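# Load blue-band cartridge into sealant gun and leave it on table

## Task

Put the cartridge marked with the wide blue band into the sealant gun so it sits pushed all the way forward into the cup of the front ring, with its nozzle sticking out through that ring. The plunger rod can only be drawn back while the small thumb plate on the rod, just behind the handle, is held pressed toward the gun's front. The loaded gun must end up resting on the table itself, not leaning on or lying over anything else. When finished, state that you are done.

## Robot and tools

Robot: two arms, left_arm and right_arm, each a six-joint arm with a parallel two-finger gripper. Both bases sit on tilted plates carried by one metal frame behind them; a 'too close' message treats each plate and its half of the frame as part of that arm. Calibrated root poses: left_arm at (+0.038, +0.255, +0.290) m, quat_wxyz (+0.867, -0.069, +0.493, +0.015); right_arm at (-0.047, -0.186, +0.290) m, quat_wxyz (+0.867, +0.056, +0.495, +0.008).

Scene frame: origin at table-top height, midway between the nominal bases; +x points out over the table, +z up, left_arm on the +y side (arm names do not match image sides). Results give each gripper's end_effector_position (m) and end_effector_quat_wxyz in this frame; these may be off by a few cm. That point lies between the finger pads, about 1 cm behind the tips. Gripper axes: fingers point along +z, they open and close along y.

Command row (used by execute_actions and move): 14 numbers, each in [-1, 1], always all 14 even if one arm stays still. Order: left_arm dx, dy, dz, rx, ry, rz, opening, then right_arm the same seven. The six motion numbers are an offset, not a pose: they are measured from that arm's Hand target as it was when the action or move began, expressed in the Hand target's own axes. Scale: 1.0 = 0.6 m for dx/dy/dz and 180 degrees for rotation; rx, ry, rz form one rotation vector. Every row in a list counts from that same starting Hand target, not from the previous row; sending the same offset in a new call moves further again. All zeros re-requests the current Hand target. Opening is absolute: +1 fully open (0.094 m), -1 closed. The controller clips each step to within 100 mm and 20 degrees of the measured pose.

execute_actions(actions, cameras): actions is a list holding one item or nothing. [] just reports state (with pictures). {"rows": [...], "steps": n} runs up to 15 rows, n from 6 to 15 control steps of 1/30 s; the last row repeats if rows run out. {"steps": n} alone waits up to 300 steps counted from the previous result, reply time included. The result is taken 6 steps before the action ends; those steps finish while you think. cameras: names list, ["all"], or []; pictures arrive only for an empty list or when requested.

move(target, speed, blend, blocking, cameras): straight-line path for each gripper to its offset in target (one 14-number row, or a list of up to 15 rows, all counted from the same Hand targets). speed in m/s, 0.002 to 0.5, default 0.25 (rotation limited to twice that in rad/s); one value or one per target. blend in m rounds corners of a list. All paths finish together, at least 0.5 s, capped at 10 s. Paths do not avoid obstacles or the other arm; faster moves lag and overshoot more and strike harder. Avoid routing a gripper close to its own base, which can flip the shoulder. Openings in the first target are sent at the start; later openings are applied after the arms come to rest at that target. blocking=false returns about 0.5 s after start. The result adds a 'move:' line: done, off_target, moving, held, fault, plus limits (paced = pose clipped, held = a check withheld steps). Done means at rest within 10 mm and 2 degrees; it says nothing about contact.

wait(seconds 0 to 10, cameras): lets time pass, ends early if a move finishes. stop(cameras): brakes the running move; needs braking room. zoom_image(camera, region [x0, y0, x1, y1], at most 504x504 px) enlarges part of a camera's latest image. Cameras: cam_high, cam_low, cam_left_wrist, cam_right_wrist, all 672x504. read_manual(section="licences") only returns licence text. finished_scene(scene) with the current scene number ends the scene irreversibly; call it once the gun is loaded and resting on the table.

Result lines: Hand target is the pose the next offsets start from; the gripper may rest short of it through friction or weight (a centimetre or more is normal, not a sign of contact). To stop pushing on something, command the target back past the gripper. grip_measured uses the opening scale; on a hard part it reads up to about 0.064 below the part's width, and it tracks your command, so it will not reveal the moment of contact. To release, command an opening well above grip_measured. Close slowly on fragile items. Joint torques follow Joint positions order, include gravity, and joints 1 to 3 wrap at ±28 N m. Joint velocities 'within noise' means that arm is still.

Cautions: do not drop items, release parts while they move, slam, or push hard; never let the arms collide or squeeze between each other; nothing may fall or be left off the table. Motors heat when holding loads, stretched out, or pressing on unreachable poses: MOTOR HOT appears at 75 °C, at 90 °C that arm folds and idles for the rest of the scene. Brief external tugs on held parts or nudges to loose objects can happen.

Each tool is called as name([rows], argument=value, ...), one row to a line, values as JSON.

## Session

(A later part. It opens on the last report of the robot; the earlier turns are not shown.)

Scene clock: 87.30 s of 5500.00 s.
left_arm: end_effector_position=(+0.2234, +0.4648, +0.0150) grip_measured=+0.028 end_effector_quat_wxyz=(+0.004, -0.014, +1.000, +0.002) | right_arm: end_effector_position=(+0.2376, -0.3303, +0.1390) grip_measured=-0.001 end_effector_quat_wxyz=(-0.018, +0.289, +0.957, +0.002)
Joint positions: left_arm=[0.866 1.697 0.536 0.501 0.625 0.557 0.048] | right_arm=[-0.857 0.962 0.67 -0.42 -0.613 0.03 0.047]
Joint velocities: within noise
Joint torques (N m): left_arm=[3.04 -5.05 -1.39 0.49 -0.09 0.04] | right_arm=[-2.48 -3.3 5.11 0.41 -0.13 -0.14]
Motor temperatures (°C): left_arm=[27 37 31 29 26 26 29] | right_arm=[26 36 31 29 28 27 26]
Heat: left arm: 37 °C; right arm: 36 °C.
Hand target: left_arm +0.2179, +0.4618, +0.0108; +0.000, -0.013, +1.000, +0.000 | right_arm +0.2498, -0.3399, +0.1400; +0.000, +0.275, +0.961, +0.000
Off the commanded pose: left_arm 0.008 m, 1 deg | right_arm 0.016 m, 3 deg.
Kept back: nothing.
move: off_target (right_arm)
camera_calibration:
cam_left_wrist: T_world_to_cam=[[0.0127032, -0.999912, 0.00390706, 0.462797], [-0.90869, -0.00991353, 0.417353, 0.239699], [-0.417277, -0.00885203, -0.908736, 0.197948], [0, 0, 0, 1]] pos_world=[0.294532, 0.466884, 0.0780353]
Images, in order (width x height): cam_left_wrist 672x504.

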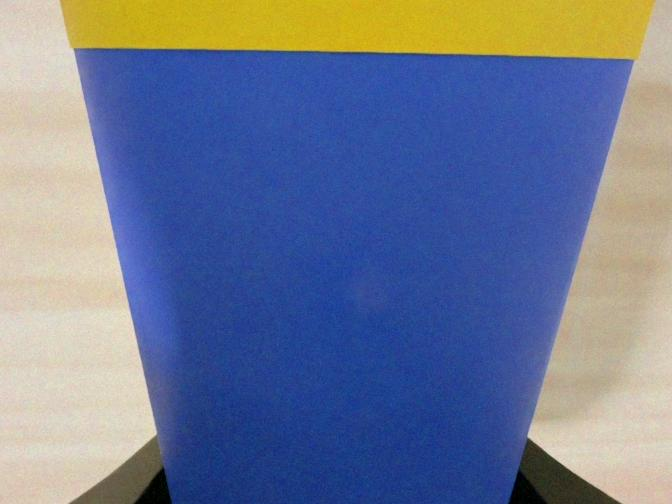

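move(target=[0,0,-0.2,0,0,0,-0.1, 0,0,0,0,0,0,0], speed=0.1)

Scene clock: 91.47 s of 5500.00 s.
left_arm: end_effector_position=(+0.2079, +0.4577, +0.1239) grip_measured=+0.028 end_effector_quat_wxyz=(-0.019, -0.023, +1.000, -0.003) | right_arm: end_effector_position=(+0.2376, -0.3303, +0.1390) grip_measured=-0.001 end_effector_quat_wxyz=(-0.018, +0.289, +0.957, +0.002)
Joint positions: left_arm=[1.193 1.257 0.481 -0.151 0.833 0.89 0.048] | right_arm=[-0.857 0.962 0.67 -0.42 -0.613 0.03 0.047]
Joint velocities: within noise
Joint torques (N m): left_arm=[4.74 -6.61 2.48 0.11 0.4 0.08] | right_arm=[-2.47 -3.32 5.09 0.41 -0.12 -0.14]
Motor temperatures (°C): left_arm=[28 36 31 29 26 26 29] | right_arm=[26 35 31 29 28 27 26]
Heat: left arm: 36 °C; right arm: 35 °C.
Hand target: left_arm +0.2179, +0.4618, +0.1308; +0.000, -0.012, +1.000, +0.000 | right_arm +0.2498, -0.3399, +0.1400; +0.000, +0.275, +0.961, +0.000
Off the commanded pose: left_arm 0.013 m, 3 deg | right_arm 0.016 m, 3 deg.
Kept back: nothing.
move: off_target (left_arm, right_arm)
camera_calibration:
cam_left_wrist: T_world_to_cam=[[0.0307738, -0.999427, 0.0140819, 0.450224], [-0.888141, -0.0208785, 0.459097, 0.175708], [-0.45854, -0.0266349, -0.888275, 0.304581], [0, 0, 0, 1]] pos_world=[0.281861, 0.461747, 0.183545]
cam_right_wrist: T_world_to_cam=[[-0.574224, -0.81864, 0.00981667, -0.13616], [-0.721551, 0.511715, 0.466381, 0.317782], [-0.386822, 0.260724, -0.884529, 0.389875], [0, 0, 0, 1]] pos_world=[0.301922, -0.37573, 0.197985]

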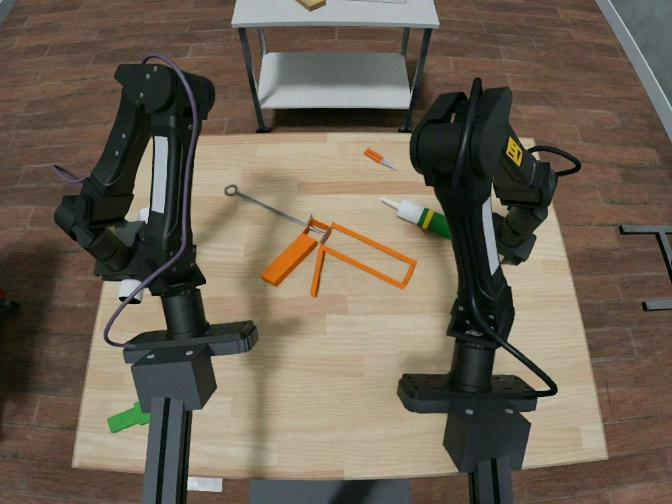

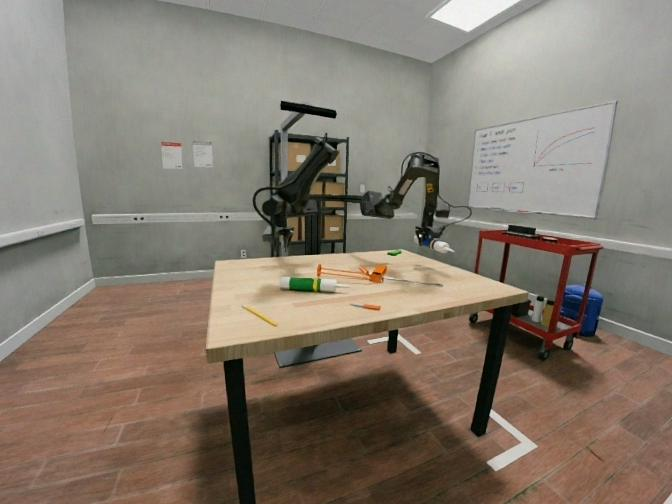

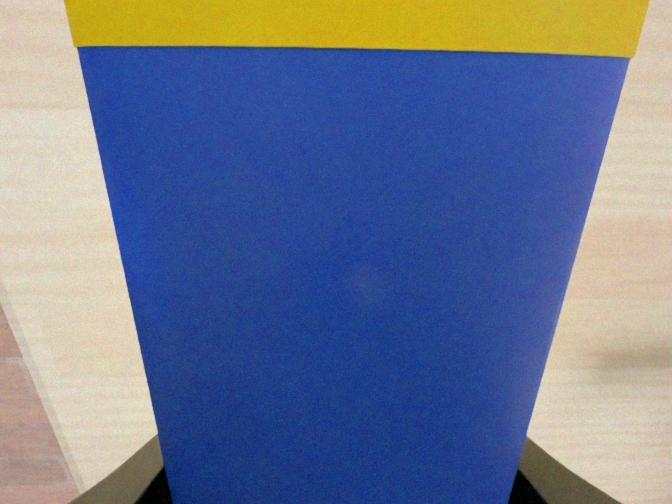

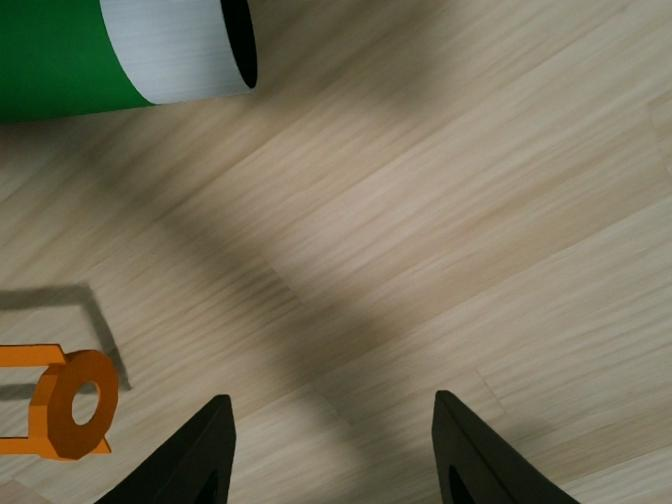

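move([
  [-0.296,-0.31,0.018,0,0,0.341,-0.1, 0.0176,0.028,0.033,-0.0704,0.1267,0.3177,0],
  [-0.209,-0.714,-0.09,-0.1498,0.0797,0.6758,-0.1, 0.0176,0.028,0.033,-0.0704,0.1267,0.3177,0],
], speed=0.18, blend=0.05)

Scene clock: 100.70 s of 5500.00 s.
left_arm: end_effector_position=(+0.3542, +0.0452, +0.1759) grip_measured=+0.025 end_effector_quat_wxyz=(-0.113, +0.842, +0.494, +0.182) | right_arm: end_effector_position=(+0.2500, -0.3165, +0.1177) grip_measured=-0.001 end_effector_quat_wxyz=(-0.147, +0.670, +0.712, +0.149)
Joint positions: left_arm=[-1.213 1.94 1.399 -1.471 -1.3 0.347 0.048] | right_arm=[-0.92 1.348 0.938 -0.715 -0.976 0.61 0.047]
Joint velocities: within noise
Joint torques (N m): left_arm=[-10.58 -5.12 3.45 -0.61 -0.24 -0.05] | right_arm=[-4.37 -4.26 3.59 -0.71 -0.32 0.09]
Motor temperatures (°C): left_arm=[28 35 31 29 26 26 29] | right_arm=[26 35 31 29 28 27 26]
Heat: left arm: 35 °C; right arm: 35 °C.
Hand target: left_arm +0.3540, +0.0367, +0.1851; -0.104, +0.856, +0.469, +0.190 | right_arm +0.2496, -0.3200, +0.1201; -0.153, +0.691, +0.690, +0.153
Off the commanded pose: left_arm 0.012 m, 4 deg | right_arm 0.004 m, 4 deg.
Kept back: nothing.
move: off_target (left_arm, right_arm)
camera_calibration:
cam_left_wrist: T_world_to_cam=[[-0.868563, 0.494955, 0.0248732, 0.28179], [0.335598, 0.550505, 0.764407, -0.239856], [0.364654, 0.672283, -0.644254, 0.0407853], [0, 0, 0, 1]] pos_world=[0.310375, -0.0348505, 0.202615]
cam_right_wrist: T_world_to_cam=[[-0.999358, -0.0357916, -0.00156708, 0.237863], [-0.0242458, 0.643481, 0.765078, 0.161848], [-0.026375, 0.764625, -0.643936, 0.413306], [0, 0, 0, 1]] pos_world=[0.252535, -0.411657, 0.142689]

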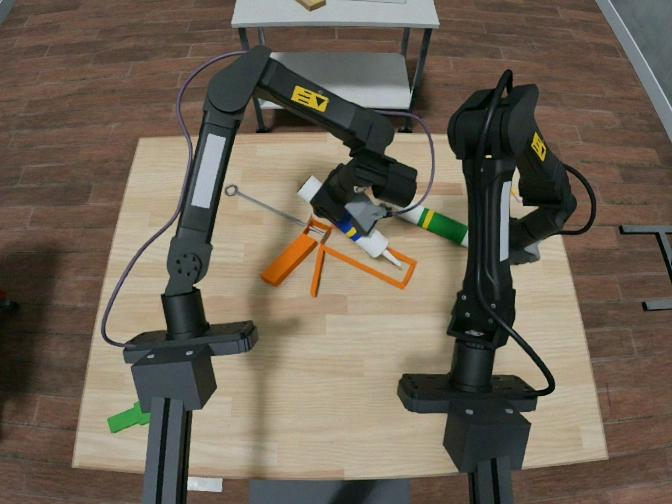

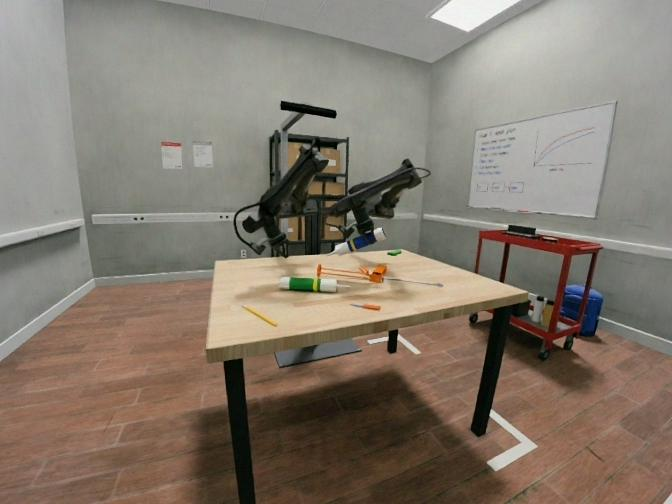

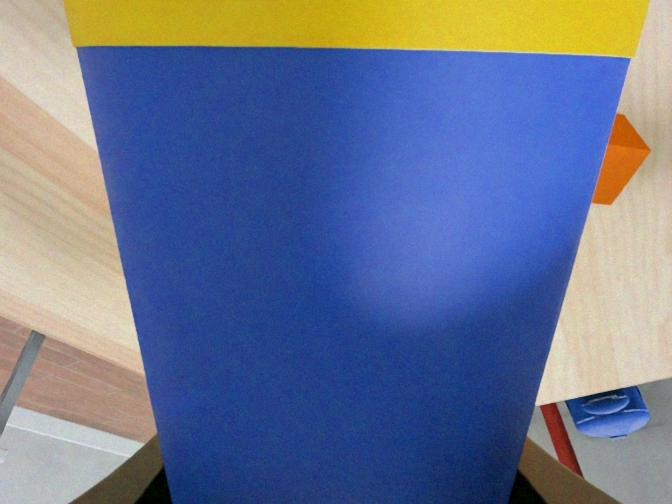

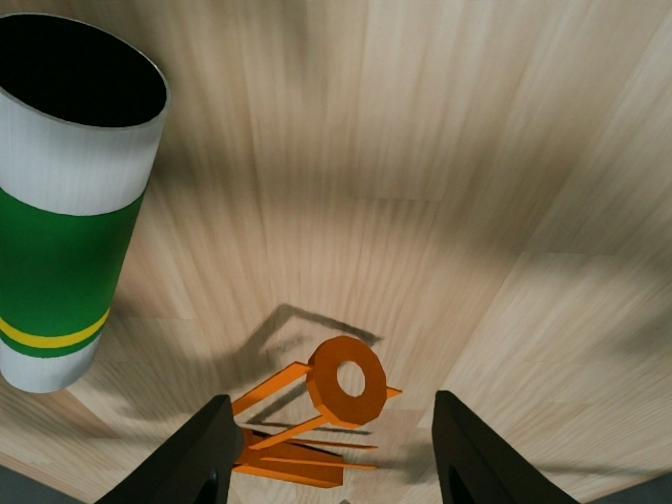

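execute_actions(actions=[])

Scene clock: 102.23 s of 5500.00 s.
left_arm: end_effector_position=(+0.3545, +0.0463, +0.1765) grip_measured=+0.025 end_effector_quat_wxyz=(-0.114, +0.841, +0.495, +0.183) | right_arm: end_effector_position=(+0.2501, -0.3166, +0.1178) grip_measured=-0.001 end_effector_quat_wxyz=(-0.147, +0.670, +0.712, +0.149)
Joint positions: left_arm=[-1.213 1.941 1.401 -1.485 -1.3 0.332 0.048] | right_arm=[-0.92 1.348 0.938 -0.715 -0.976 0.61 0.047]
Joint velocities: within noise
Joint torques (N m): left_arm=[-10.58 -5.11 3.37 -0.62 -0.24 -0.06] | right_arm=[-4.37 -4.26 3.59 -0.71 -0.32 0.09]
Motor temperatures (°C): left_arm=[29 35 31 29 26 26 29] | right_arm=[26 35 31 29 28 27 26]
Heat: left arm: 35 °C; right arm: 35 °C.
Hand target: left_arm +0.3540, +0.0367, +0.1852; -0.104, +0.856, +0.469, +0.190 | right_arm +0.2497, -0.3200, +0.1201; -0.153, +0.691, +0.690, +0.153
Off the commanded pose: left_arm 0.013 m, 4 deg | right_arm 0.004 m, 4 deg.
Steps of this call (1-46: nothing new was sent). Readings (end_effector_position of left_arm | right_arm):
1: (+0.3541, +0.0454, +0.1760) | (+0.2500, -0.3165, +0.1177)
2: (+0.3542, +0.0454, +0.1760) | (+0.2500, -0.3165, +0.1177)
4: (+0.3543, +0.0457, +0.1762) | (+0.2500, -0.3165, +0.1177)
8: (+0.3544, +0.0462, +0.1764) | (+0.2501, -0.3166, +0.1178)
46: the state above
camera_calibration:
cam_left_wrist: T_world_to_cam=[[-0.870069, 0.492305, 0.0247959, 0.282214], [0.332661, 0.549316, 0.766543, -0.240302], [0.363753, 0.675194, -0.641714, 0.0400399], [0, 0, 0, 1]] pos_world=[0.31092, -0.0339684, 0.202898]
cam_right_wrist: T_world_to_cam=[[-0.999349, -0.0360274, -0.00181198, 0.237938], [-0.0245894, 0.643601, 0.764966, 0.162018], [-0.0263935, 0.764512, -0.644068, 0.413356], [0, 0, 0, 1]] pos_world=[0.252677, -0.411719, 0.142722]

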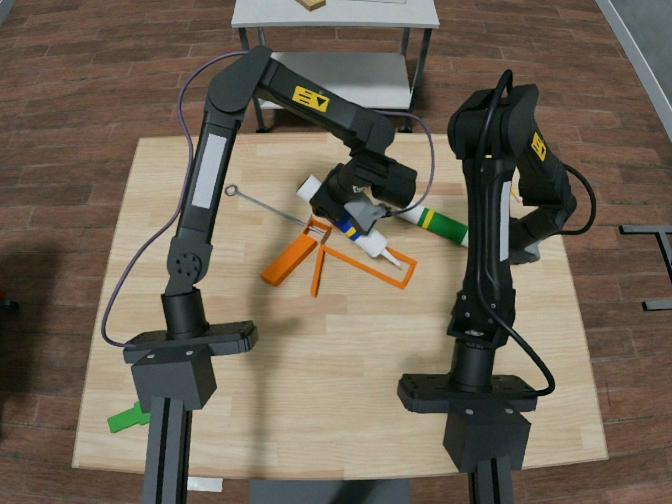

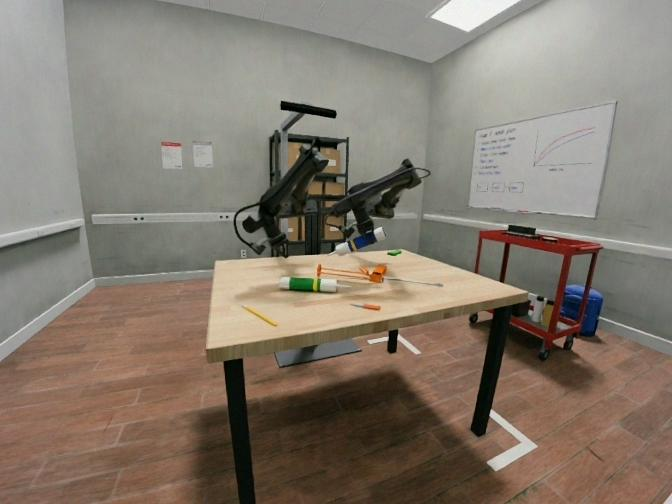

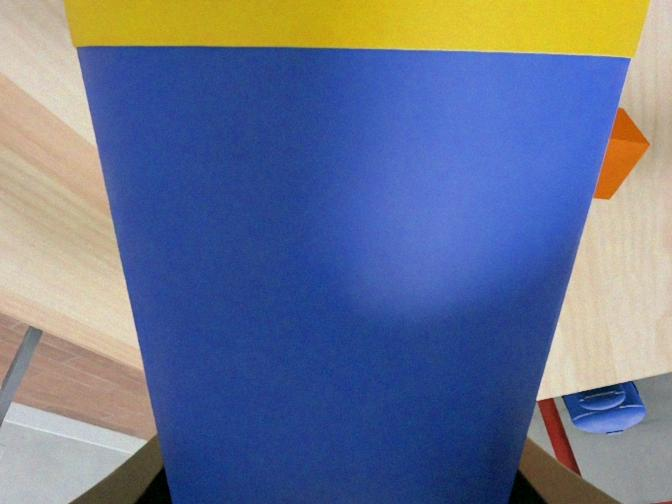

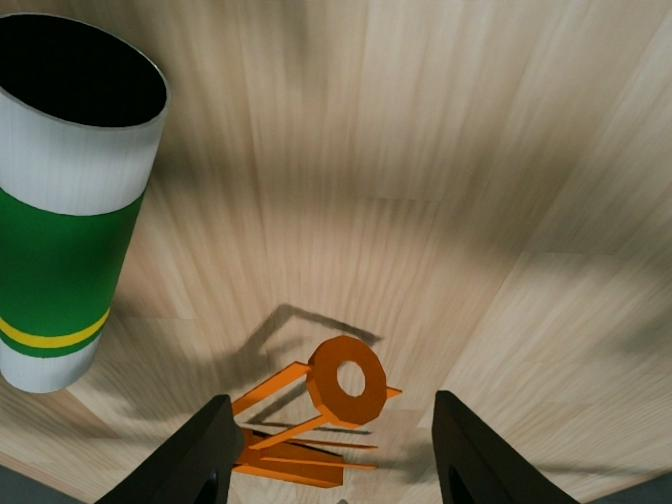

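zoom_image(camera="cam_high", region=[250, 160, 470, 325])

zoom_image(camera="cam_right_wrist", region=[220, 310, 430, 504])

Scaled by 2.291 from the camera's 672x504 image, which has a finer 960x720 frame.

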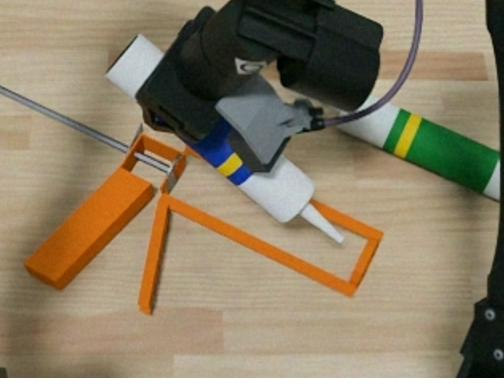

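Scaled by 2.400 from the camera's 672x504 image, which has a finer 960x720 frame.

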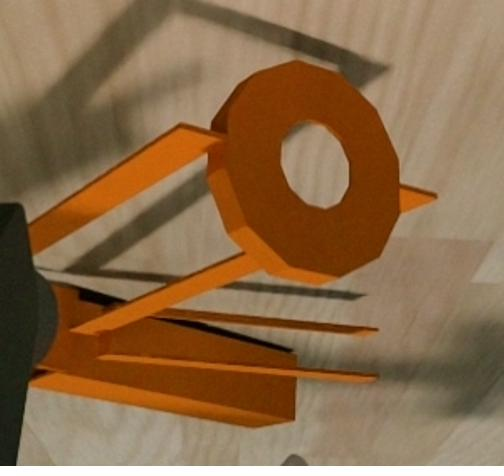

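move(target=[0,0,0,0,0,0,-0.1,0.012,0,-0.105,0,0,0,0], speed=0.12, cameras=["cam_right_wrist","cam_high"])

zoom_image(camera="cam_right_wrist", region=[150, 200, 500, 460])

zoom_image(camera="cam_high", region=[350, 220, 450, 300])

Scene clock: 105.83 s of 5500.00 s.
left_arm: end_effector_position=(+0.3543, +0.0465, +0.1765) grip_measured=+0.025 end_effector_quat_wxyz=(-0.116, +0.841, +0.495, +0.185) | right_arm: end_effector_position=(+0.2472, -0.3355, +0.1758) grip_measured=-0.001 end_effector_quat_wxyz=(-0.157, +0.682, +0.699, +0.147)
Joint positions: left_arm=[-1.213 1.946 1.405 -1.497 -1.3 0.32 0.048] | right_arm=[-1.14 1.375 1.102 -1.216 -1.033 0.226 0.047]
Joint velocities: within noise
Joint torques (N m): left_arm=[-10.62 -5.12 3.38 -0.62 -0.23 -0.07] | right_arm=[-5.09 -3.62 4.4 -0.95 -0.19 -0.15]
Motor temperatures (°C): left_arm=[30 34 31 29 26 26 29] | right_arm=[26 35 30 29 28 27 26]
Heat: left arm: 34 °C; right arm: 35 °C.
Hand target: left_arm +0.3540, +0.0367, +0.1851; -0.104, +0.856, +0.469, +0.190 | right_arm +0.2496, -0.3401, +0.1802; -0.153, +0.691, +0.690, +0.153
Off the commanded pose: left_arm 0.013 m, 4 deg | right_arm 0.007 m, 2 deg.
Kept back: nothing.
move: off_target (left_arm)
camera_calibration:
cam_right_wrist: T_world_to_cam=[[-0.999775, -0.00492506, 0.0206506, 0.241025], [0.0128152, 0.635496, 0.771998, 0.116537], [-0.0169255, 0.772089, -0.63529, 0.463761], [0, 0, 0, 1]] pos_world=[0.247327, -0.430936, 0.199679]
Images, in order (width x height): cam_high 672x504, cam_right_wrist 672x504.

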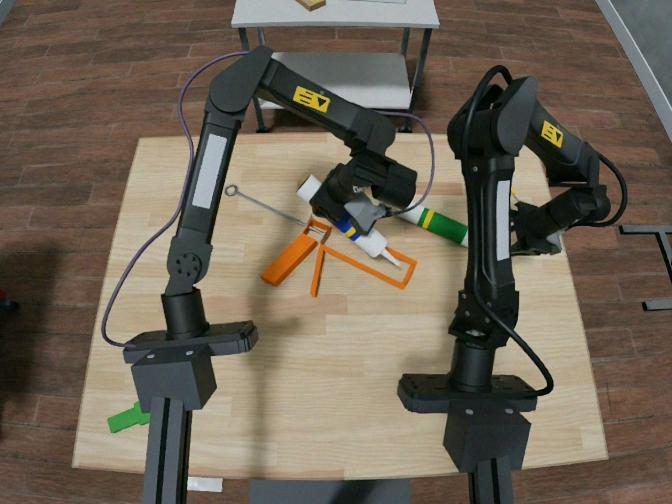

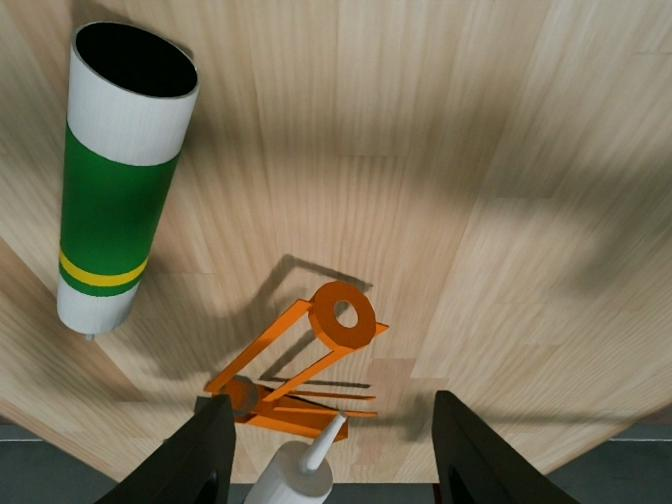

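Scaled by 1.440 from the camera's 672x504 image, which has a finer 960x720 frame.

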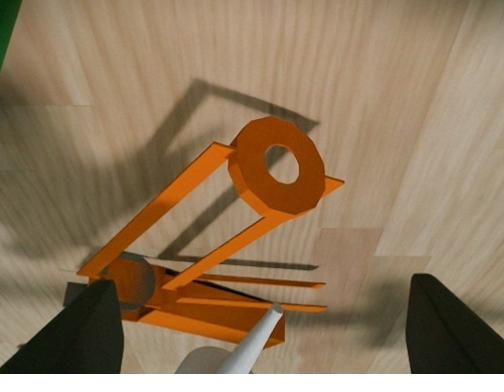

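Scaled by 5.040 from the camera's 672x504 image, which has a finer 960x720 frame.

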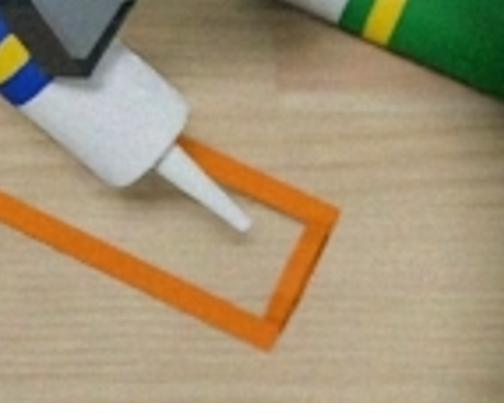

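move(target=[-0.0718,0.0237,0.0896,0,0,0,-0.1,0,0,0,0,0,0,0], speed=0.08, cameras=["cam_right_wrist","cam_high"])

zoom_image(camera="cam_right_wrist", region=[200, 250, 450, 440])

zoom_image(camera="cam_high", region=[350, 220, 450, 300])

Scene clock: 110.23 s of 5500.00 s.
left_arm: end_effector_position=(+0.3489, +0.0144, +0.1120) grip_measured=+0.025 end_effector_quat_wxyz=(-0.113, +0.857, +0.470, +0.181) | right_arm: end_effector_position=(+0.2469, -0.3349, +0.1760) grip_measured=-0.001 end_effector_quat_wxyz=(-0.158, +0.681, +0.700, +0.148)
Joint positions: left_arm=[-1.1 2.019 1.364 -0.89 -1.333 0.883 0.048] | right_arm=[-1.14 1.376 1.102 -1.221 -1.033 0.22 0.047]
Joint velocities: within noise
Joint torques (N m): left_arm=[-8.46 -10.02 1.28 -0.02 -0.37 0.09] | right_arm=[-5.09 -3.63 4.4 -0.95 -0.19 -0.14]
Motor temperatures (°C): left_arm=[31 33 31 29 26 26 29] | right_arm=[27 35 30 29 28 27 26]
Heat: left arm: 33 °C; right arm: 35 °C.
Hand target: left_arm +0.3571, +0.0153, +0.1182; -0.104, +0.856, +0.469, +0.190 | right_arm +0.2496, -0.3401, +0.1802; -0.153, +0.691, +0.690, +0.153
Off the commanded pose: left_arm 0.010 m, 1 deg | right_arm 0.007 m, 2 deg.
Kept back: nothing.
move: done
camera_calibration:
cam_right_wrist: T_world_to_cam=[[-0.999767, -0.00687954, 0.020436, 0.240161], [0.0114531, 0.633579, 0.773593, 0.115359], [-0.0182698, 0.773647, -0.633353, 0.463943], [0, 0, 0, 1]] pos_world=[0.24726, -0.430365, 0.199691]
Images, in order (width x height): cam_high 672x504, cam_right_wrist 672x504.

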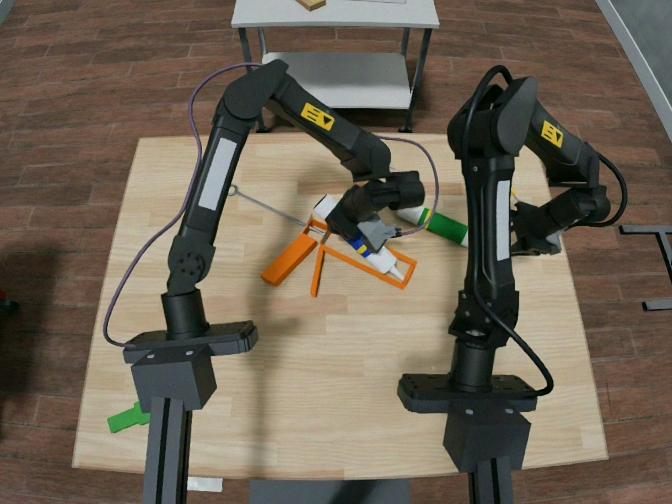

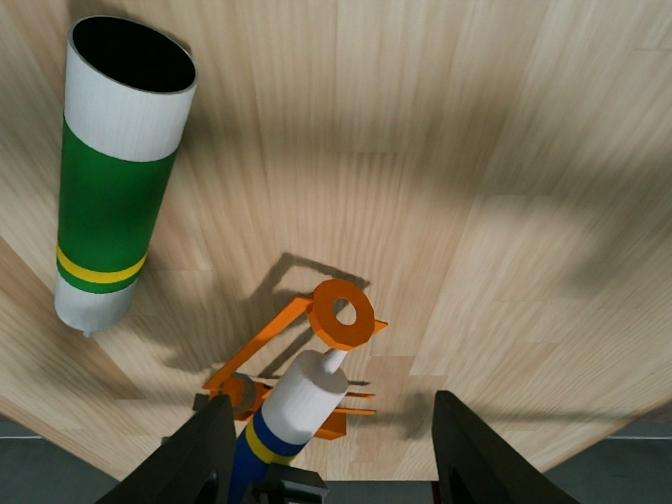

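Scaled by 2.016 from the camera's 672x504 image, which has a finer 960x720 frame.

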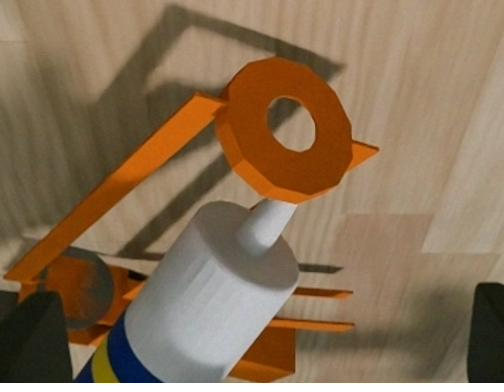

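Scaled by 5.040 from the camera's 672x504 image, which has a finer 960x720 frame.

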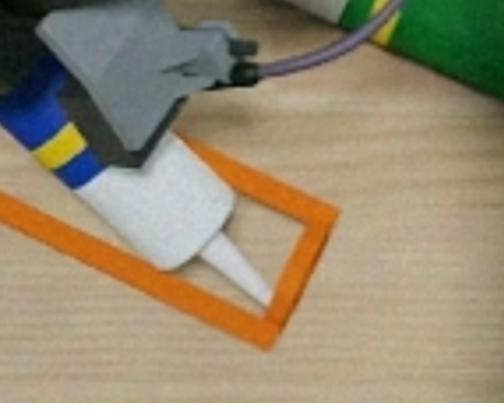

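move(target=[0.0195,0.0179,0.0062,0,0,0,-0.1,0,0,0,0,0,0,0], speed=0.08, cameras=["cam_right_wrist","cam_high"])

zoom_image(camera="cam_right_wrist", region=[200, 250, 450, 440])

zoom_image(camera="cam_high", region=[350, 220, 450, 300])

Scene clock: 112.17 s of 5500.00 s.
left_arm: end_effector_position=(+0.3617, +0.0175, +0.1115) grip_measured=+0.025 end_effector_quat_wxyz=(-0.113, +0.859, +0.465, +0.181) | right_arm: end_effector_position=(+0.2479, -0.3354, +0.1764) grip_measured=-0.001 end_effector_quat_wxyz=(-0.157, +0.680, +0.700, +0.148)
Joint positions: left_arm=[-1.081 1.988 1.363 -0.838 -1.334 0.976 0.048] | right_arm=[-1.14 1.376 1.107 -1.223 -1.033 0.22 0.047]
Joint velocities: within noise
Joint torques (N m): left_arm=[-8.29 -11.11 1.54 0.02 -0.35 0.1] | right_arm=[-5.09 -3.62 4.11 -0.95 -0.19 -0.14]
Motor temperatures (°C): left_arm=[31 34 31 29 26 26 29] | right_arm=[27 35 30 29 28 27 26]
Heat: left arm: 34 °C; right arm: 35 °C.
Hand target: left_arm +0.3728, +0.0197, +0.1199; -0.104, +0.856, +0.469, +0.190 | right_arm +0.2497, -0.3401, +0.1802; -0.153, +0.691, +0.690, +0.153
Off the commanded pose: left_arm 0.014 m, 2 deg | right_arm 0.006 m, 2 deg.
Kept back: nothing.
move: off_target (left_arm)
camera_calibration:
cam_right_wrist: T_world_to_cam=[[-0.999777, -0.00880991, 0.0191737, 0.240746], [0.00922872, 0.63459, 0.772794, 0.116433], [-0.0189757, 0.772799, -0.634367, 0.464634], [0, 0, 0, 1]] pos_world=[0.248435, -0.430835, 0.200154]
Images, in order (width x height): cam_high 672x504, cam_right_wrist 672x504.

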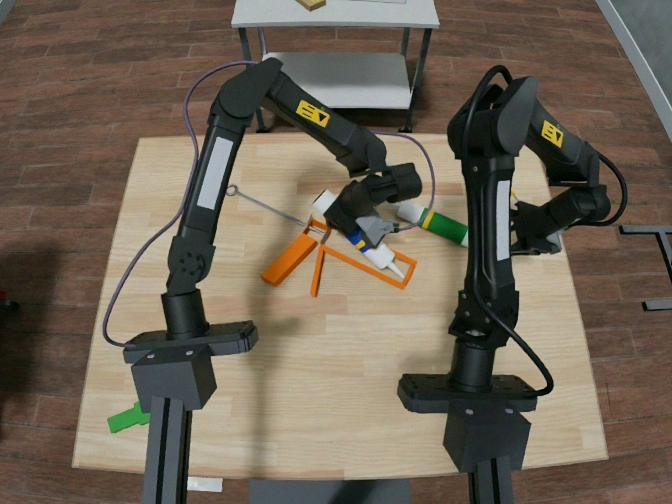

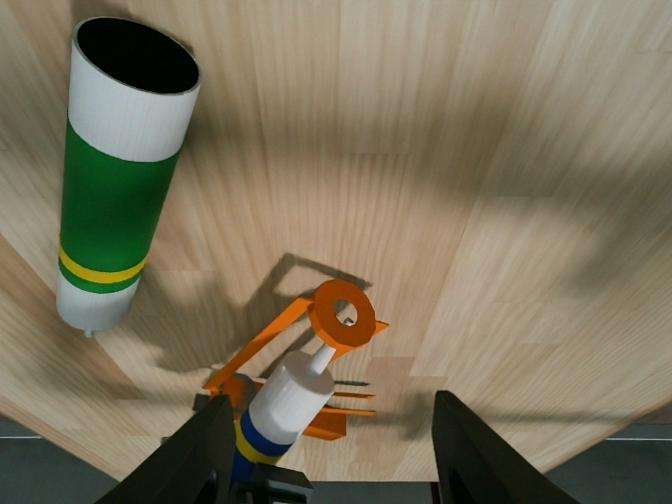

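Scaled by 2.016 from the camera's 672x504 image, which has a finer 960x720 frame.

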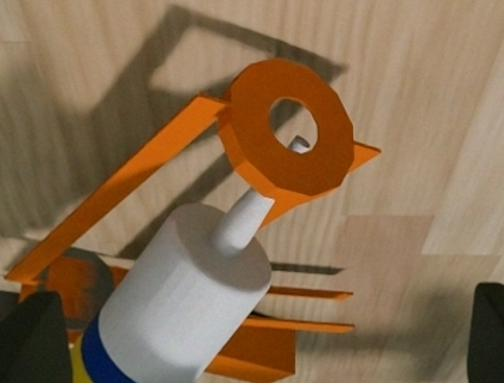

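Scaled by 5.040 from the camera's 672x504 image, which has a finer 960x720 frame.

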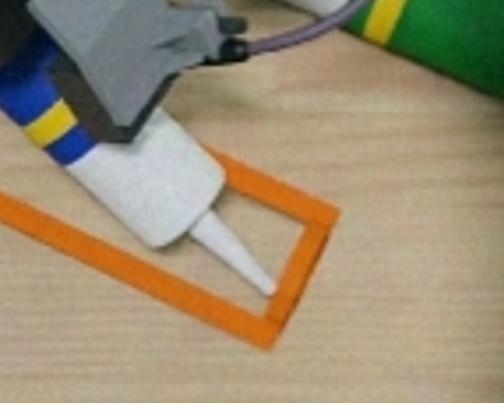

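move(target=[0,0.0145,0,0,0,0,-0.1,0,0,0,0,0,0,0], speed=0.08, cameras=["cam_right_wrist"])

zoom_image(camera="cam_right_wrist", region=[200, 250, 450, 440])

Scene clock: 113.53 s of 5500.00 s.
left_arm: end_effector_position=(+0.3684, +0.0135, +0.1128) grip_measured=+0.025 end_effector_quat_wxyz=(-0.109, +0.858, +0.469, +0.182) | right_arm: end_effector_position=(+0.2479, -0.3354, +0.1764) grip_measured=-0.001 end_effector_quat_wxyz=(-0.157, +0.680, +0.700, +0.148)
Joint positions: left_arm=[-1.081 1.988 1.387 -0.832 -1.334 0.996 0.048] | right_arm=[-1.14 1.376 1.107 -1.223 -1.033 0.22 0.047]
Joint velocities: within noise
Joint torques (N m): left_arm=[-8.14 -10.09 3.07 -0.08 -0.34 0.08] | right_arm=[-5.09 -3.63 4.1 -0.95 -0.19 -0.14]
Motor temperatures (°C): left_arm=[31 34 31 29 26 26 29] | right_arm=[27 35 30 29 28 27 26]
Heat: left arm: 34 °C; right arm: 35 °C.
Hand target: left_arm +0.3801, +0.0151, +0.1199; -0.104, +0.856, +0.469, +0.190 | right_arm +0.2497, -0.3401, +0.1802; -0.153, +0.691, +0.690, +0.153
Off the commanded pose: left_arm 0.014 m, 1 deg | right_arm 0.006 m, 2 deg.
Kept back: nothing.
move: off_target (left_arm)
camera_calibration:
cam_right_wrist: T_world_to_cam=[[-0.999777, -0.00880991, 0.0191737, 0.240746], [0.00922872, 0.63459, 0.772794, 0.116433], [-0.0189757, 0.772799, -0.634367, 0.464634], [0, 0, 0, 1]] pos_world=[0.248435, -0.430835, 0.200154]
Images, in order (width x height): cam_right_wrist 672x504.

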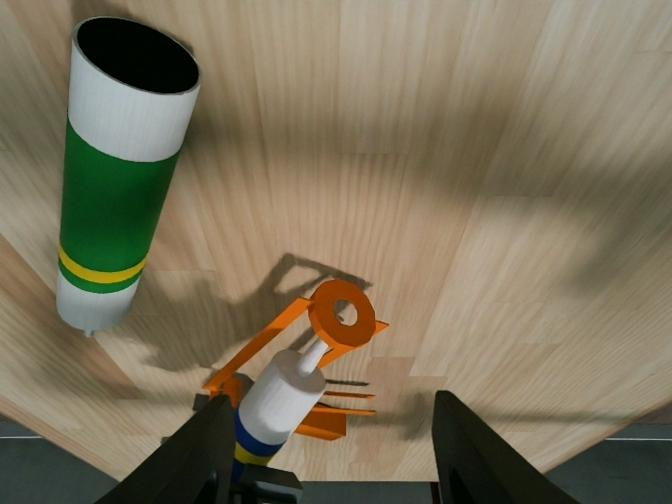

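Scaled by 2.016 from the camera's 672x504 image, which has a finer 960x720 frame.

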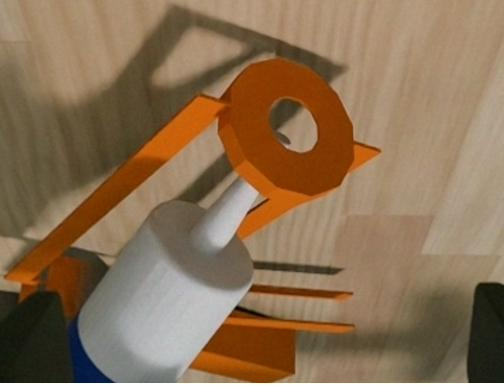

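move(target=[-0.022,0,0,0,0,0,-0.1,0,0,0,0,0,0,0], speed=0.06, cameras=["cam_right_wrist"])

zoom_image(camera="cam_right_wrist", region=[200, 250, 450, 440])

Scene clock: 114.57 s of 5500.00 s.
left_arm: end_effector_position=(+0.3759, +0.0097, +0.1146) grip_measured=+0.025 end_effector_quat_wxyz=(-0.103, +0.851, +0.481, +0.183) | right_arm: end_effector_position=(+0.2479, -0.3354, +0.1764) grip_measured=-0.001 end_effector_quat_wxyz=(-0.157, +0.680, +0.700, +0.148)
Joint positions: left_arm=[-1.081 1.988 1.413 -0.832 -1.334 0.992 0.048] | right_arm=[-1.14 1.376 1.107 -1.223 -1.033 0.22 0.047]
Joint velocities: within noise
Joint torques (N m): left_arm=[-8.73 -5.93 3.3 -0.07 -0.35 -0.06] | right_arm=[-5.11 -3.62 4.1 -0.95 -0.19 -0.14]
Motor temperatures (°C): left_arm=[31 34 31 29 26 26 29] | right_arm=[27 35 30 29 28 27 26]
Heat: left arm: 34 °C; right arm: 35 °C.
Hand target: left_arm +0.3737, +0.0050, +0.1143; -0.104, +0.856, +0.469, +0.190 | right_arm +0.2497, -0.3401, +0.1802; -0.153, +0.691, +0.690, +0.153
Off the commanded pose: left_arm 0.005 m, 2 deg | right_arm 0.006 m, 2 deg.
Kept back: nothing.
move: done
camera_calibration:
cam_right_wrist: T_world_to_cam=[[-0.999777, -0.00880991, 0.0191737, 0.240746], [0.00922872, 0.63459, 0.772794, 0.116433], [-0.0189757, 0.772799, -0.634367, 0.464634], [0, 0, 0, 1]] pos_world=[0.248435, -0.430835, 0.200154]
Images, in order (width x height): cam_right_wrist 672x504.

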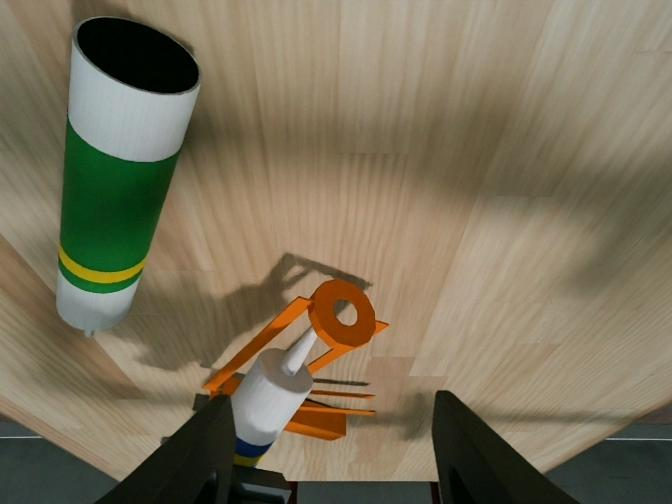

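Scaled by 2.016 from the camera's 672x504 image, which has a finer 960x720 frame.

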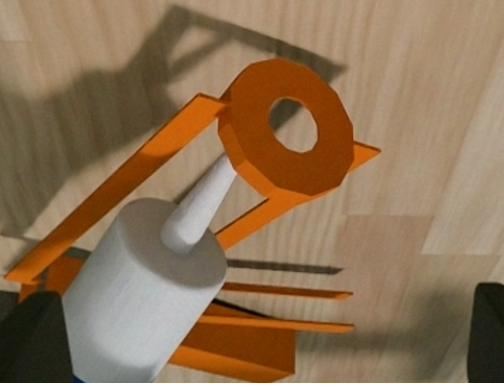

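move([
  [0.067,-0.010,0,0,0,0,-0.1,0,0,0,0,0,0,0],
  [0,-0.01,0,0,0,0,-0.1,0,0,0,0,0,0,0],
], speed=0.08, blend=0.01, cameras=["cam_right_wrist"])

zoom_image(camera="cam_right_wrist", region=[200, 250, 450, 440])

Scene clock: 116.57 s of 5500.00 s.
left_arm: end_effector_position=(+0.3701, +0.0173, +0.1093) grip_measured=+0.025 end_effector_quat_wxyz=(-0.111, +0.850, +0.481, +0.184) | right_arm: end_effector_position=(+0.2479, -0.3354, +0.1764) grip_measured=-0.001 end_effector_quat_wxyz=(-0.157, +0.680, +0.701, +0.148)
Joint positions: left_arm=[-1.067 1.987 1.385 -0.822 -1.334 0.981 0.048] | right_arm=[-1.14 1.376 1.107 -1.223 -1.033 0.219 0.047]
Joint velocities: within noise
Joint torques (N m): left_arm=[-9.96 -6.54 3.12 -0.1 -0.36 -0.06] | right_arm=[-5.09 -3.63 4.1 -0.94 -0.19 -0.15]
Motor temperatures (°C): left_arm=[31 34 31 29 26 26 30] | right_arm=[27 34 31 29 28 27 26]
Heat: left arm: 34 °C; right arm: 34 °C.
Hand target: left_arm +0.3686, +0.0083, +0.1142; -0.104, +0.856, +0.469, +0.190 | right_arm +0.2497, -0.3401, +0.1802; -0.153, +0.691, +0.690, +0.153
Off the commanded pose: left_arm 0.011 m, 2 deg | right_arm 0.006 m, 2 deg.
Kept back: nothing.
move: off_target (left_arm)
camera_calibration:
cam_right_wrist: T_world_to_cam=[[-0.999776, -0.0102015, 0.0185282, 0.240393], [0.00784705, 0.63458, 0.772817, 0.116768], [-0.0196415, 0.77279, -0.634358, 0.464794], [0, 0, 0, 1]] pos_world=[0.248552, -0.430834, 0.200152]
Images, in order (width x height): cam_right_wrist 672x504.

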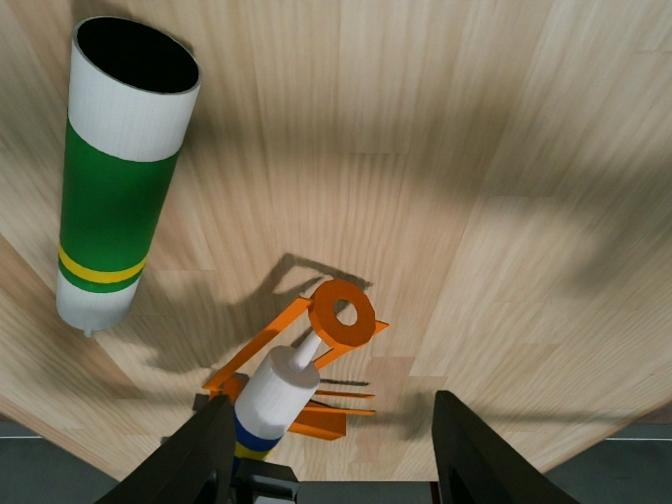

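Scaled by 2.016 from the camera's 672x504 image, which has a finer 960x720 frame.

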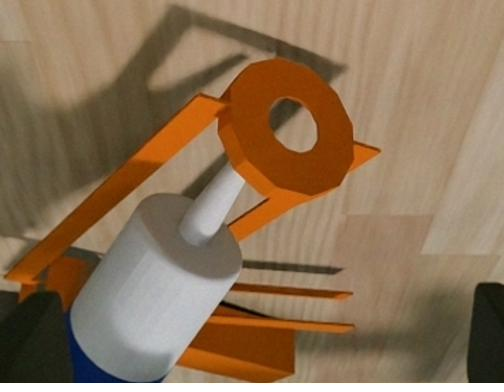

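move(target=[-0.0365,-0.0045,-0.0073,0,0,0,-0.1,0,0,0,0,0,0,0], speed=0.06, cameras=["cam_right_wrist"])

zoom_image(camera="cam_right_wrist", region=[200, 250, 450, 440])

Scene clock: 118.07 s of 5500.00 s.
left_arm: end_effector_position=(+0.3603, +0.0062, +0.0986) grip_measured=+0.025 end_effector_quat_wxyz=(-0.117, +0.848, +0.482, +0.187) | right_arm: end_effector_position=(+0.2479, -0.3354, +0.1764) grip_measured=-0.001 end_effector_quat_wxyz=(-0.157, +0.680, +0.701, +0.148)
Joint positions: left_arm=[-1.068 2.066 1.439 -0.856 -1.337 0.921 0.048] | right_arm=[-1.14 1.376 1.107 -1.223 -1.033 0.219 0.047]
Joint velocities: left_arm=[0.022 -0.012 0.056 -0.051 -0.037 -0.066 -0.001] | right_arm=[within noise]
Joint torques (N m): left_arm=[-12.15 -6.23 3.19 -0.24 -0.34 -0.12] | right_arm=[-5.09 -3.63 4.11 -0.95 -0.19 -0.14]
Motor temperatures (°C): left_arm=[32 34 31 29 26 26 30] | right_arm=[27 34 31 29 28 27 26]
Heat: left arm: 34 °C; right arm: 34 °C.
Hand target: left_arm +0.3547, -0.0087, +0.1090; -0.104, +0.856, +0.469, +0.190 | right_arm +0.2497, -0.3401, +0.1802; -0.153, +0.691, +0.690, +0.153
Off the commanded pose: left_arm 0.019 m, 2 deg | right_arm 0.006 m, 2 deg.
Kept back: nothing.
move: off_target (left_arm)
camera_calibration:
cam_right_wrist: T_world_to_cam=[[-0.999776, -0.0102015, 0.0185282, 0.240393], [0.00784705, 0.63458, 0.772817, 0.116768], [-0.0196415, 0.77279, -0.634358, 0.464794], [0, 0, 0, 1]] pos_world=[0.248552, -0.430834, 0.200152]
Images, in order (width x height): cam_right_wrist 672x504.

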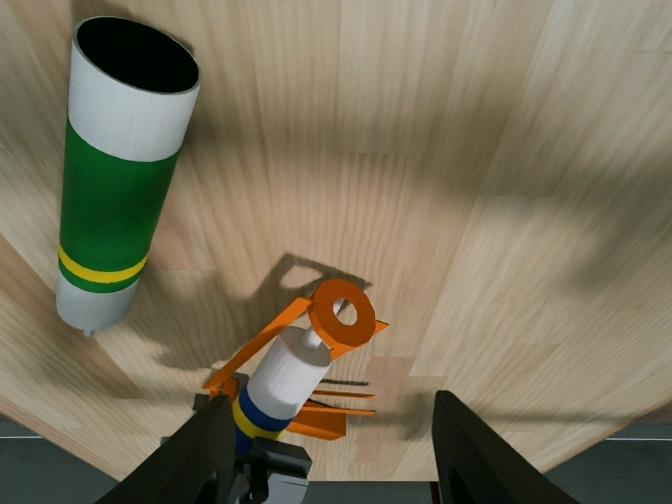

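Scaled by 2.016 from the camera's 672x504 image, which has a finer 960x720 frame.

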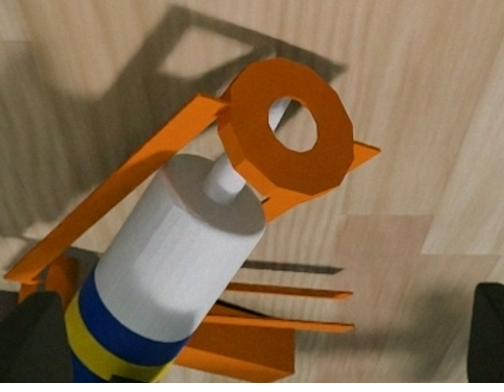

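zoom_image(camera="cam_right_wrist", region=[290, 270, 390, 360])

execute_actions(actions=[], cameras=["cam_high"])

zoom_image(camera="cam_high", region=[350, 220, 450, 300])

Scaled by 5.040 from the camera's 672x504 image, which has a finer 960x720 frame.

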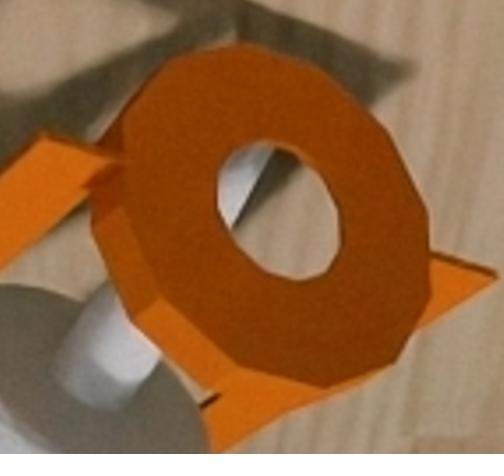

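Scene clock: 118.37 s of 5500.00 s.
left_arm: end_effector_position=(+0.3602, +0.0065, +0.0987) grip_measured=+0.025 end_effector_quat_wxyz=(-0.118, +0.848, +0.482, +0.187) | right_arm: end_effector_position=(+0.2479, -0.3354, +0.1764) grip_measured=-0.001 end_effector_quat_wxyz=(-0.157, +0.680, +0.701, +0.148)
Joint positions: left_arm=[-1.068 2.067 1.441 -0.864 -1.337 0.913 0.048] | right_arm=[-1.14 1.376 1.107 -1.223 -1.033 0.219 0.047]
Joint velocities: within noise
Joint torques (N m): left_arm=[-12.15 -6.31 3.23 -0.29 -0.34 -0.1] | right_arm=[-5.11 -3.63 4.1 -0.95 -0.19 -0.14]
Motor temperatures (°C): left_arm=[32 34 31 29 26 26 30] | right_arm=[27 34 31 29 28 27 26]
Heat: left arm: 34 °C; right arm: 34 °C.
Hand target: left_arm +0.3546, -0.0087, +0.1090; -0.104, +0.856, +0.469, +0.190 | right_arm +0.2497, -0.3401, +0.1802; -0.153, +0.691, +0.690, +0.153
Off the commanded pose: left_arm 0.019 m, 2 deg | right_arm 0.006 m, 2 deg.
Steps of this call (1-9: nothing new was sent). Readings (end_effector_position of left_arm | right_arm):
1: (+0.3603, +0.0063, +0.0987) | (+0.2479, -0.3354, +0.1764)
2: (+0.3603, +0.0064, +0.0987) | (+0.2479, -0.3354, +0.1764)
4: (+0.3602, +0.0065, +0.0987) | (+0.2479, -0.3354, +0.1764)
8: (+0.3602, +0.0065, +0.0987) | (+0.2479, -0.3354, +0.1764)
9: the state above
Images, in order (width x height): cam_high 672x504.

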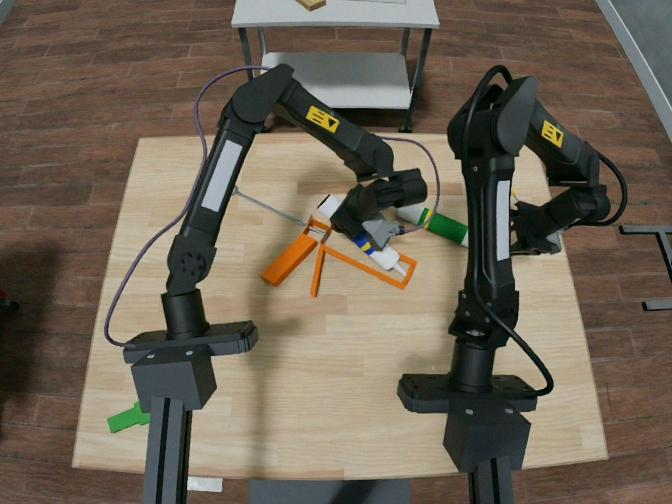

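Scaled by 5.040 from the camera's 672x504 image, which has a finer 960x720 frame.

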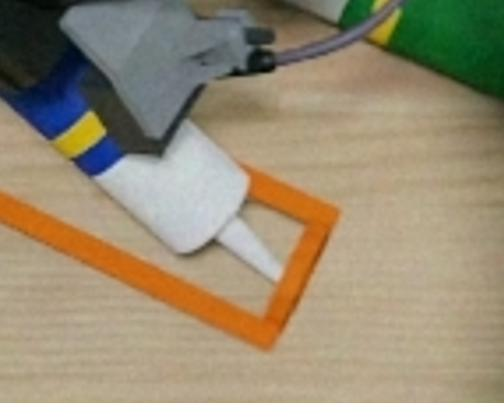

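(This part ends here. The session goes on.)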